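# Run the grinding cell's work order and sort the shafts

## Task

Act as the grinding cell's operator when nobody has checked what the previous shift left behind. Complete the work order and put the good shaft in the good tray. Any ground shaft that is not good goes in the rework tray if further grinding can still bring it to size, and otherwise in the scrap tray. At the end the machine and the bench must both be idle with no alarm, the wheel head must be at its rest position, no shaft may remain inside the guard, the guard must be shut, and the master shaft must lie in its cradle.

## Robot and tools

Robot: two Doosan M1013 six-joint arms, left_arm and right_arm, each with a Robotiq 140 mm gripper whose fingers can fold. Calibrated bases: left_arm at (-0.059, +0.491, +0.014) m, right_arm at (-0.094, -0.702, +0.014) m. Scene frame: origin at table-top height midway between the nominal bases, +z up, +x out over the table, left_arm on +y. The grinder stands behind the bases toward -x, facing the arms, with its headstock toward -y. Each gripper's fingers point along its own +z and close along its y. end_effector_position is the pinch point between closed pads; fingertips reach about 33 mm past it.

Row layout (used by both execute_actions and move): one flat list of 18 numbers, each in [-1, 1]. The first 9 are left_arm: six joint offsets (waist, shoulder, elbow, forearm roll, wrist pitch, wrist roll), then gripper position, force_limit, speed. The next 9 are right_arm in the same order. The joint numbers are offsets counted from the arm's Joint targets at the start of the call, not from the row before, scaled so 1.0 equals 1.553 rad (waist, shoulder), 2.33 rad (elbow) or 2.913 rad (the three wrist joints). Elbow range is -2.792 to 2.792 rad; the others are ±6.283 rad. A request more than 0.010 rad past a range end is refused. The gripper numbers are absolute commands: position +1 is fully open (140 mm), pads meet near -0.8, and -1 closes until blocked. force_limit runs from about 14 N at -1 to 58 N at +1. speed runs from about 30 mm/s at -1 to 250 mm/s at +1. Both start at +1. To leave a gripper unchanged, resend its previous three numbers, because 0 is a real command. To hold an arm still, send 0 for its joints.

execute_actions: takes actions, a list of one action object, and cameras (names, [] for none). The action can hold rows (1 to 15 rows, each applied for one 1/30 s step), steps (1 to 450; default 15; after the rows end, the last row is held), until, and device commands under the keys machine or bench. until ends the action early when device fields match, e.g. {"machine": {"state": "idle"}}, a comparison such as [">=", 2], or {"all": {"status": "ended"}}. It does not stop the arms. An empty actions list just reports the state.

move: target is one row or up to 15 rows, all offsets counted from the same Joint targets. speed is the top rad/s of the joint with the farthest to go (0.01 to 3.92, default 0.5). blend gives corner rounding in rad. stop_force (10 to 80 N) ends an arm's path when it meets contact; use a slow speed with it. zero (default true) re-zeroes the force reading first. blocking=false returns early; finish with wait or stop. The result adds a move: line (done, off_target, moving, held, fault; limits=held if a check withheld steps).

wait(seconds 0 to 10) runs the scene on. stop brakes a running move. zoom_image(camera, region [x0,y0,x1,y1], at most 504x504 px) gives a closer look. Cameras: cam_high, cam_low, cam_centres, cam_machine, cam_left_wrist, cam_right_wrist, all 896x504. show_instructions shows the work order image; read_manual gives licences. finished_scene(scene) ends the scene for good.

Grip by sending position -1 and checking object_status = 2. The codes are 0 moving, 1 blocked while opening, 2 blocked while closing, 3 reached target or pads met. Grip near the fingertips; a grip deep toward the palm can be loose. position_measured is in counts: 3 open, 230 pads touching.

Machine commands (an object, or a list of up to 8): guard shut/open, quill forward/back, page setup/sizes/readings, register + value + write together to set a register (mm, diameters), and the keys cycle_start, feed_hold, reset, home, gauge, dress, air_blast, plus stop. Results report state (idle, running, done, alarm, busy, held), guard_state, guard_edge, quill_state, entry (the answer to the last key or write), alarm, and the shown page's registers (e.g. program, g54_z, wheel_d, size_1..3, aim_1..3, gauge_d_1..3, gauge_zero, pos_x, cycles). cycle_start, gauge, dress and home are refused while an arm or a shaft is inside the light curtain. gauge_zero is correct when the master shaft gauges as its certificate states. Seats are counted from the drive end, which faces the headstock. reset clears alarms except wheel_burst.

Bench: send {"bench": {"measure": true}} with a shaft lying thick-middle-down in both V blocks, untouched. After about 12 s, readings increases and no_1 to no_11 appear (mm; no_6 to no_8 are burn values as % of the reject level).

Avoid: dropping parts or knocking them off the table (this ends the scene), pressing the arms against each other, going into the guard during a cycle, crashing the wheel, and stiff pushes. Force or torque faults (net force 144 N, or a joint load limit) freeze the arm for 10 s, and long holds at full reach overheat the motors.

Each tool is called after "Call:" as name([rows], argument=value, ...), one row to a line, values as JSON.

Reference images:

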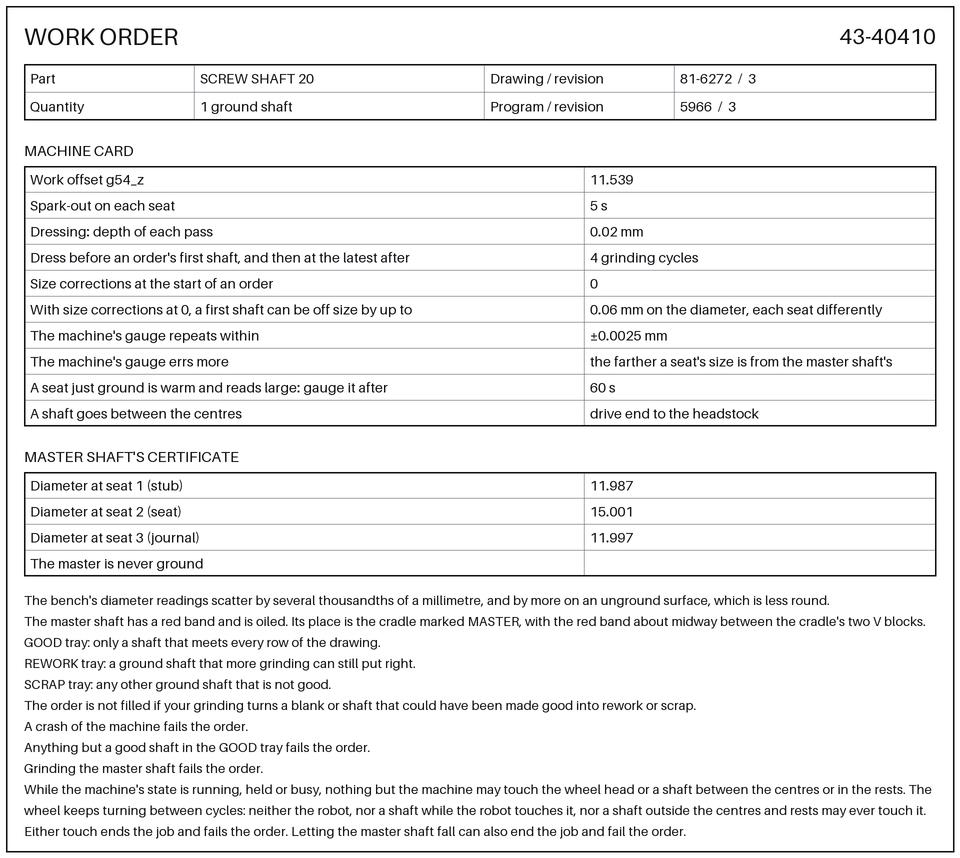

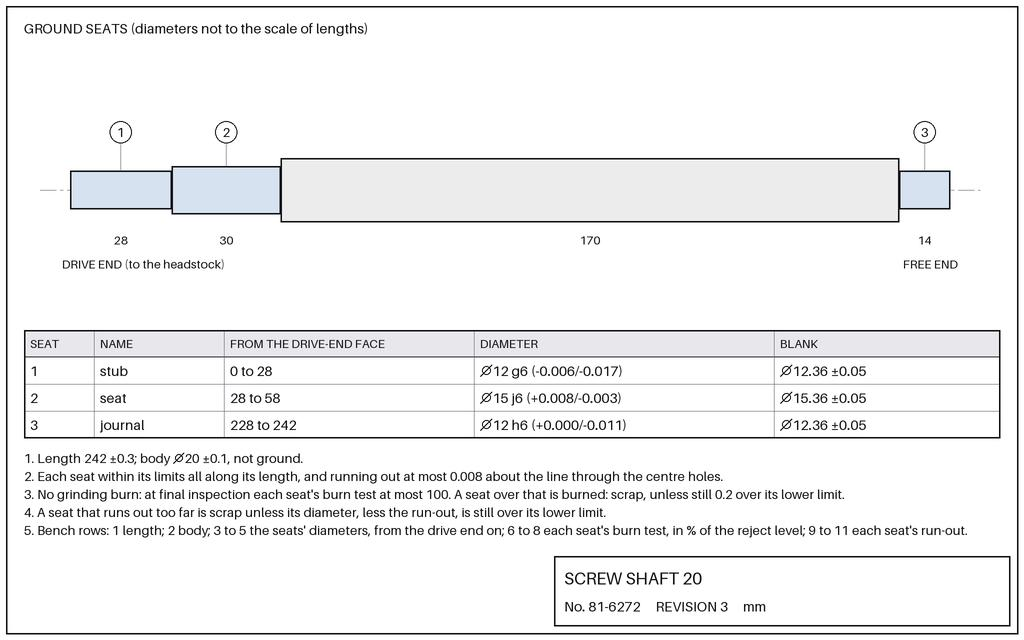

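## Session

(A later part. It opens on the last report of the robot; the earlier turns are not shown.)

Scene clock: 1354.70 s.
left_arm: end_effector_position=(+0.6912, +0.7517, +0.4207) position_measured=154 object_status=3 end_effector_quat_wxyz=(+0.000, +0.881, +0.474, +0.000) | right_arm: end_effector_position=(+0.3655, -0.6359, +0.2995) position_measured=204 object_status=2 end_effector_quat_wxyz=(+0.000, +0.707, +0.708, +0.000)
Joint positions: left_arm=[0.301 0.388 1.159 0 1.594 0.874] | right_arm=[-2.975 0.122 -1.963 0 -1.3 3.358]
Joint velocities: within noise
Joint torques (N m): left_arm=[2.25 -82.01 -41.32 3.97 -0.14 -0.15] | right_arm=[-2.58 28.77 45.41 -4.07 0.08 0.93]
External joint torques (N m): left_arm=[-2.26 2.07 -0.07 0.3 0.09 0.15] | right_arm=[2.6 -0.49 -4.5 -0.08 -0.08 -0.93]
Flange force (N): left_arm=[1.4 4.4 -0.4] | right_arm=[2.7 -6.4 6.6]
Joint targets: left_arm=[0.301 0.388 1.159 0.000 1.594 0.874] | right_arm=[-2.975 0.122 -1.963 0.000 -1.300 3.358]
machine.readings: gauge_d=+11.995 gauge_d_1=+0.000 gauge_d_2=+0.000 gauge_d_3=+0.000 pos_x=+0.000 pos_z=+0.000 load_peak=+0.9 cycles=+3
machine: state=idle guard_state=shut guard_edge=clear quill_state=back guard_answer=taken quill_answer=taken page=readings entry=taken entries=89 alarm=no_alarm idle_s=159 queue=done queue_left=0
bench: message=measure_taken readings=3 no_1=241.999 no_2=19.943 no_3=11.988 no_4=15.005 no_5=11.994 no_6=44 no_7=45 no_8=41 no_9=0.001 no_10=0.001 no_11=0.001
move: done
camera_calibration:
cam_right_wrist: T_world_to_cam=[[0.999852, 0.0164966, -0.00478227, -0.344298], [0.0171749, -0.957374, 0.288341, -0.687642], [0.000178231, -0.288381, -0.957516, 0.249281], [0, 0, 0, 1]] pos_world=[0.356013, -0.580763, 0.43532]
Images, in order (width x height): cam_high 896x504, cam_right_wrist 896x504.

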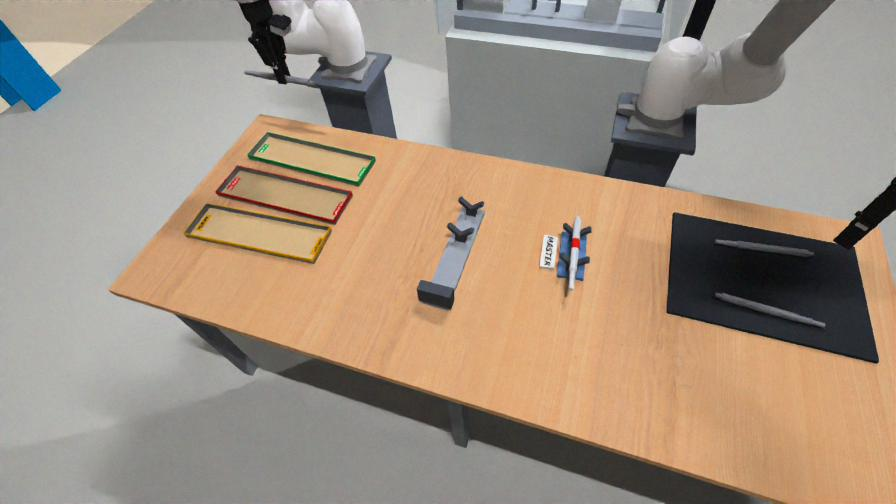

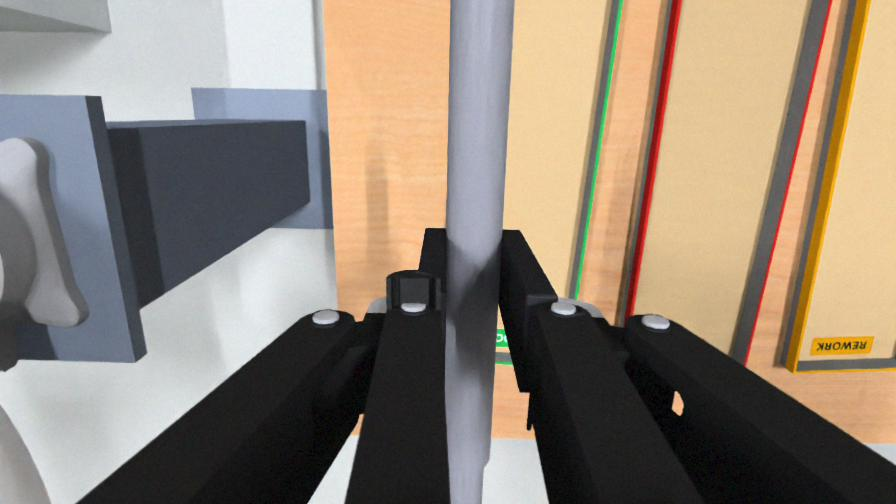

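Call:
move(target=[0,0,0,0,0,0,-0.2,1,-0.9,-0.002,-0.1039,-0.0168,0,0.0686,0.0086,-1,1,-1], speed=0.3, cameras=["cam_right_wrist","cam_high","cam_low"])

Scene clock: 1357.43 s.
left_arm: end_effector_position=(+0.6912, +0.7517, +0.4207) position_measured=154 object_status=3 end_effector_quat_wxyz=(+0.000, +0.881, +0.474, +0.000) | right_arm: end_effector_position=(+0.4234, -0.6248, +0.1993) position_measured=204 object_status=2 end_effector_quat_wxyz=(+0.000, +0.717, +0.697, +0.000)
Joint positions: left_arm=[0.301 0.388 1.159 0 1.594 0.874] | right_arm=[-2.978 -0.04 -2.002 0 -1.101 3.383]
Joint velocities: within noise
Joint torques (N m): left_arm=[2.33 -81.93 -41.25 3.97 -0.15 -0.17] | right_arm=[-2.15 42.2 41.87 -3.89 0.2 0.87]
External joint torques (N m): left_arm=[-2.3 1.97 -0.1 0.3 0.1 0.17] | right_arm=[2.11 0.37 -3.78 0.02 -0.2 -0.87]
Flange force (N): left_arm=[1.3 4.4 -0.4] | right_arm=[1.1 -7.3 3.7]
Joint targets: left_arm=[0.301 0.388 1.159 0.000 1.594 0.874] | right_arm=[-2.978 -0.040 -2.002 0.000 -1.100 3.383]
machine.readings: gauge_d=+11.995 gauge_d_1=+0.000 gauge_d_2=+0.000 gauge_d_3=+0.000 pos_x=+0.000 pos_z=+0.000 load_peak=+0.9 cycles=+3
machine: state=idle guard_state=shut guard_edge=clear quill_state=back guard_answer=taken quill_answer=taken page=readings entry=taken entries=89 alarm=no_alarm idle_s=162 queue=done queue_left=0
bench: message=measure_taken readings=3 no_1=241.999 no_2=19.943 no_3=11.988 no_4=15.005 no_5=11.994 no_6=44 no_7=45 no_8=41 no_9=0.001 no_10=0.001 no_11=0.001
move: done
camera_calibration:
cam_right_wrist: T_world_to_cam=[[0.999916, -0.011769, -0.00542047, -0.420392], [-0.00970503, -0.957431, 0.288498, -0.637806], [-0.00858506, -0.288421, -0.957465, 0.160311], [0, 0, 0, 1]] pos_world=[0.415543, -0.569366, 0.335219]
Images, in order (width x height): cam_high 896x504, cam_low 896x504, cam_right_wrist 896x504.

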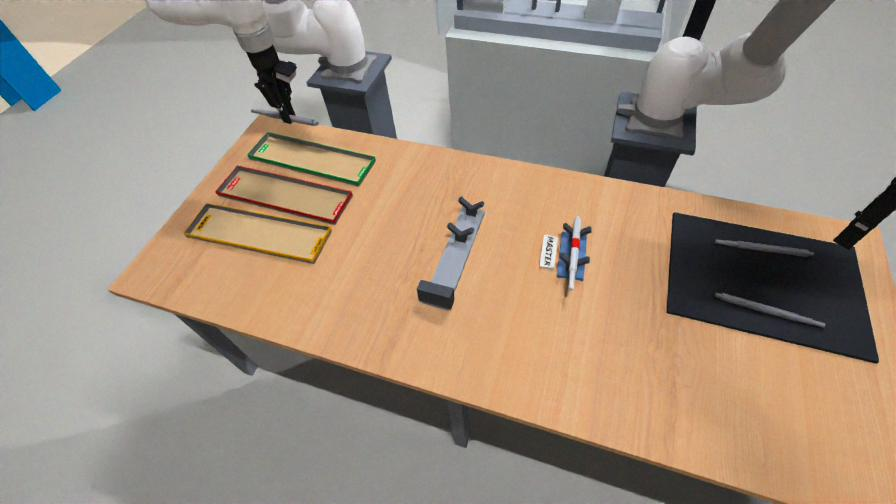

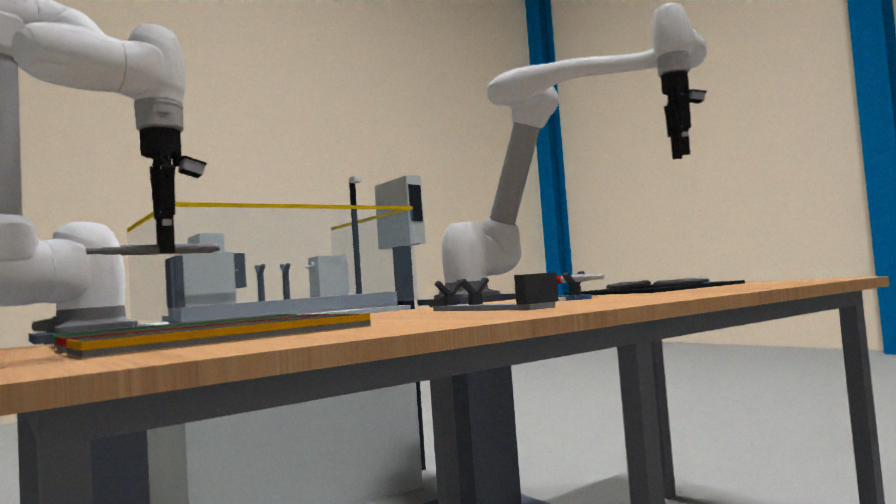

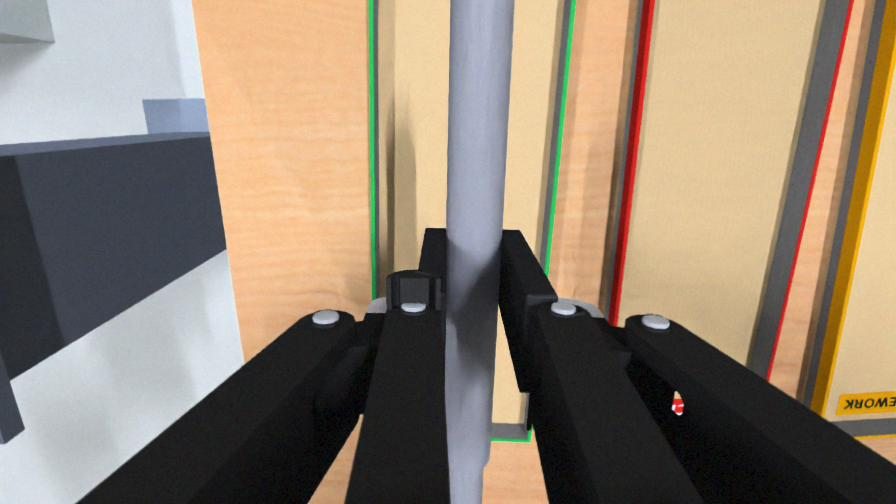

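Call:
move(target=[0,0,0,0,0,0,-0.2,1,-0.9,0,-0.0907,-0.0569,0,0.0944,0,-1,1,-1], speed=0.2, cameras=[])

Call:
move(target=[0,0,0,0,0,0,-0.2,1,-0.9,0,-0.0305,-0.0111,0,0.0251,0,-1,1,-1], speed=0.02, stop_force=12, cameras=["cam_low"])

Scene clock: 1359.73 s.
left_arm: end_effector_position=(+0.6912, +0.7517, +0.4207) position_measured=154 object_status=3 end_effector_quat_wxyz=(+0.000, +0.881, +0.474, +0.000) | right_arm: end_effector_position=(+0.4236, -0.6247, +0.0646) position_measured=204 object_status=2 end_effector_quat_wxyz=(+0.000, +0.717, +0.697, +0.000)
Joint positions: left_arm=[0.301 0.388 1.159 0 1.594 0.874] | right_arm=[-2.978 -0.181 -2.135 0 -0.826 3.383]
Joint velocities: within noise
Joint torques (N m): left_arm=[2.39 -81.84 -41.18 4 -0.16 -0.16] | right_arm=[-1.85 50.78 34.62 -3.19 0.12 0.92]
External joint torques (N m): left_arm=[-2.47 1.67 -0.33 0.28 0.11 0.16] | right_arm=[1.87 -0.69 -3.26 0 -0.11 -0.92]
Flange force (N): left_arm=[1.2 4.6 -0.9] | right_arm=[0.9 -5.2 3.2]
Joint targets: left_arm=[0.301 0.388 1.159 0.000 1.594 0.874] | right_arm=[-2.978 -0.181 -2.135 0.000 -0.826 3.383]
machine.readings: gauge_d=+11.995 gauge_d_1=+0.000 gauge_d_2=+0.000 gauge_d_3=+0.000 pos_x=+0.000 pos_z=+0.000 load_peak=+0.9 cycles=+3
machine: state=idle guard_state=shut guard_edge=clear quill_state=back guard_answer=taken quill_answer=taken page=readings entry=taken entries=89 alarm=no_alarm idle_s=164 queue=done queue_left=0
bench: message=measure_taken readings=3 no_1=241.999 no_2=19.943 no_3=11.988 no_4=15.005 no_5=11.994 no_6=44 no_7=45 no_8=41 no_9=0.001 no_10=0.001 no_11=0.001
move: done
No camera images: "cameras" was empty.

Scene clock: 1363.17 s.
left_arm: end_effector_position=(+0.6912, +0.7517, +0.4207) position_measured=154 object_status=3 end_effector_quat_wxyz=(+0.000, +0.881, +0.474, +0.000) | right_arm: end_effector_position=(+0.4237, -0.6247, +0.0375) position_measured=204 object_status=2 end_effector_quat_wxyz=(+0.000, +0.717, +0.697, +0.000)
Joint positions: left_arm=[0.301 0.388 1.159 0 1.594 0.874] | right_arm=[-2.978 -0.217 -2.155 0 -0.769 3.383]
Joint velocities: within noise
Joint torques (N m): left_arm=[2.43 -81.92 -41.19 3.98 -0.18 -0.15] | right_arm=[-1.81 34.82 24.73 -3.12 3.17 0.85]
External joint torques (N m): left_arm=[-2.35 1.73 -0.23 0.3 0.13 0.15] | right_arm=[1.87 17.06 4.85 0.11 -3.16 -0.85]
Flange force (N): left_arm=[1.2 4.4 -0.7] | right_arm=[-0.3 -13.0 -33.8]
Joint targets: left_arm=[0.301 0.388 1.159 0.000 1.594 0.874] | right_arm=[-2.978 -0.217 -2.155 0.000 -0.769 3.383]
machine.readings: gauge_d=+11.995 gauge_d_1=+0.000 gauge_d_2=+0.000 gauge_d_3=+0.000 pos_x=+0.000 pos_z=+0.000 load_peak=+0.9 cycles=+3
machine: state=idle guard_state=shut guard_edge=clear quill_state=back guard_answer=taken quill_answer=taken page=readings entry=taken entries=89 alarm=no_alarm idle_s=167 queue=done queue_left=0
bench: message=measure_taken readings=3 no_1=241.999 no_2=19.943 no_3=11.988 no_4=15.005 no_5=11.994 no_6=44 no_7=45 no_8=41 no_9=0.001 no_10=0.001 no_11=0.001
move: contact (right_arm); right_arm: the wrist pitch is farthest, 0.016 rad from its target
Images, in order (width x height): cam_low 896x504.

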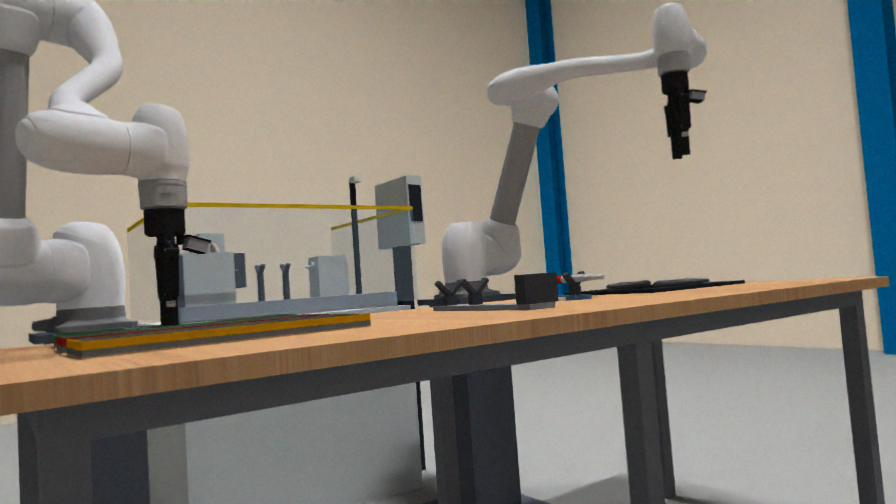

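Call:
execute_actions([
  {"rows":[[0,0,0,0,0,0,-0.2,1,-0.9,0,0.001,0.0004,0,-0.0009,0,-0.3,1,-0.9]],"steps":45},
], cameras=[])

Call:
move([
  [0,0,0,0,0,0,-0.2,1,-0.9,0,0.0645,0.0289,0,-0.0577,0,-0.3,1,-0.9],
  [0,0,0,0,0,0,-0.2,1,-0.9,0,0.2,0.09,0,-0.19,0,-0.3,1,-0.9],
], speed=[0.1,0.4], cameras=["cam_right_wrist","cam_high"])

Scene clock: 1365.33 s.
left_arm: end_effector_position=(+0.6912, +0.7517, +0.4207) position_measured=154 object_status=3 end_effector_quat_wxyz=(+0.000, +0.881, +0.474, +0.000) | right_arm: end_effector_position=(+0.4237, -0.6247, +0.0387) position_measured=167 object_status=3 end_effector_quat_wxyz=(+0.000, +0.717, +0.697, +0.000)
Joint positions: left_arm=[0.301 0.388 1.159 0 1.594 0.874] | right_arm=[-2.978 -0.216 -2.154 0 -0.772 3.383]
Joint velocities: within noise
Joint torques (N m): left_arm=[2.29 -81.97 -41.22 3.99 -0.15 -0.18] | right_arm=[-2.47 50.15 31.07 -2.97 0.05 0.95]
External joint torques (N m): left_arm=[-2.37 2.06 -0.12 0.28 0.1 0.18] | right_arm=[2.49 1.96 -1.33 -0.05 -0.04 -0.95]
Flange force (N): left_arm=[1.4 4.5 -0.5] | right_arm=[2.0 -5.7 -1.9]
Joint targets: left_arm=[0.301 0.388 1.159 0.000 1.594 0.874] | right_arm=[-2.978 -0.216 -2.154 0.000 -0.772 3.383]
machine.readings: gauge_d=+11.995 gauge_d_1=+0.000 gauge_d_2=+0.000 gauge_d_3=+0.000 pos_x=+0.000 pos_z=+0.000 load_peak=+0.9 cycles=+3
machine: state=idle guard_state=shut guard_edge=clear quill_state=back guard_answer=taken quill_answer=taken page=readings entry=taken entries=89 alarm=no_alarm idle_s=169 queue=done queue_left=0
bench: message=measure_taken readings=3 no_1=241.999 no_2=19.943 no_3=11.988 no_4=15.005 no_5=11.994 no_6=44 no_7=45 no_8=41 no_9=0.001 no_10=0.001 no_11=0.001
No camera images: "cameras" was empty.

Scene clock: 1368.43 s.
left_arm: end_effector_position=(+0.6912, +0.7517, +0.4207) position_measured=154 object_status=3 end_effector_quat_wxyz=(+0.000, +0.881, +0.474, +0.000) | right_arm: end_effector_position=(+0.3700, -0.6364, +0.2973) position_measured=167 object_status=3 end_effector_quat_wxyz=(-0.009, +0.717, +0.697, -0.014)
Joint positions: left_arm=[0.301 0.388 1.159 0 1.594 0.874] | right_arm=[-2.978 0.095 -1.944 0 -1.325 3.383]
Joint velocities: within noise
Joint torques (N m): left_arm=[2.27 -81.94 -41.27 3.98 -0.11 -0.15] | right_arm=[-2.61 28.82 42.4 -4.03 -0.1 0.85]
External joint torques (N m): left_arm=[-2.22 2.02 -0.06 0.31 0.07 0.15] | right_arm=[2.71 1.46 -1.66 -0.12 0.02 -0.85]
Flange force (N): left_arm=[1.3 4.3 -0.3] | right_arm=[3.0 -5.7 1.9]
Joint targets: left_arm=[0.301 0.388 1.159 0.000 1.594 0.874] | right_arm=[-2.978 0.095 -1.944 0.000 -1.325 3.383]
machine.readings: gauge_d=+11.995 gauge_d_1=+0.000 gauge_d_2=+0.000 gauge_d_3=+0.000 pos_x=+0.000 pos_z=+0.000 load_peak=+0.9 cycles=+3
machine: state=idle guard_state=shut guard_edge=clear quill_state=back guard_answer=taken quill_answer=taken page=readings entry=taken entries=89 alarm=no_alarm idle_s=172 queue=done queue_left=0
bench: message=measure_taken readings=3 no_1=241.999 no_2=19.943 no_3=11.988 no_4=15.005 no_5=11.994 no_6=44 no_7=45 no_8=41 no_9=0.001 no_10=0.001 no_11=0.001
move: done
camera_calibration:
cam_right_wrist: T_world_to_cam=[[0.999264, -0.0119275, -0.0364675, -0.357345], [-0.000633116, -0.95545, 0.295153, -0.681757], [-0.0383633, -0.294912, -0.954754, 0.256313], [0, 0, 0, 1]] pos_world=[0.366484, -0.580057, 0.432907]
Images, in order (width x height): cam_high 896x504, cam_right_wrist 896x504.

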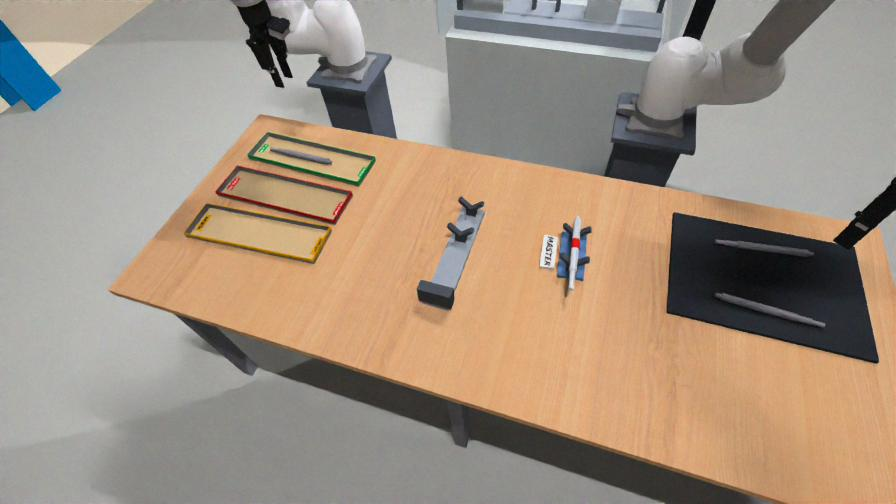

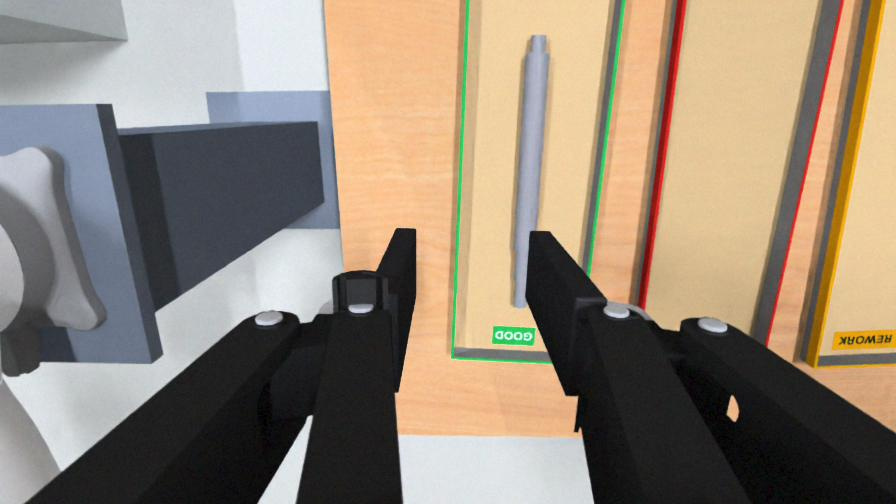

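Call:
finished_scene(scene=1)

The scene is finished: the task was done.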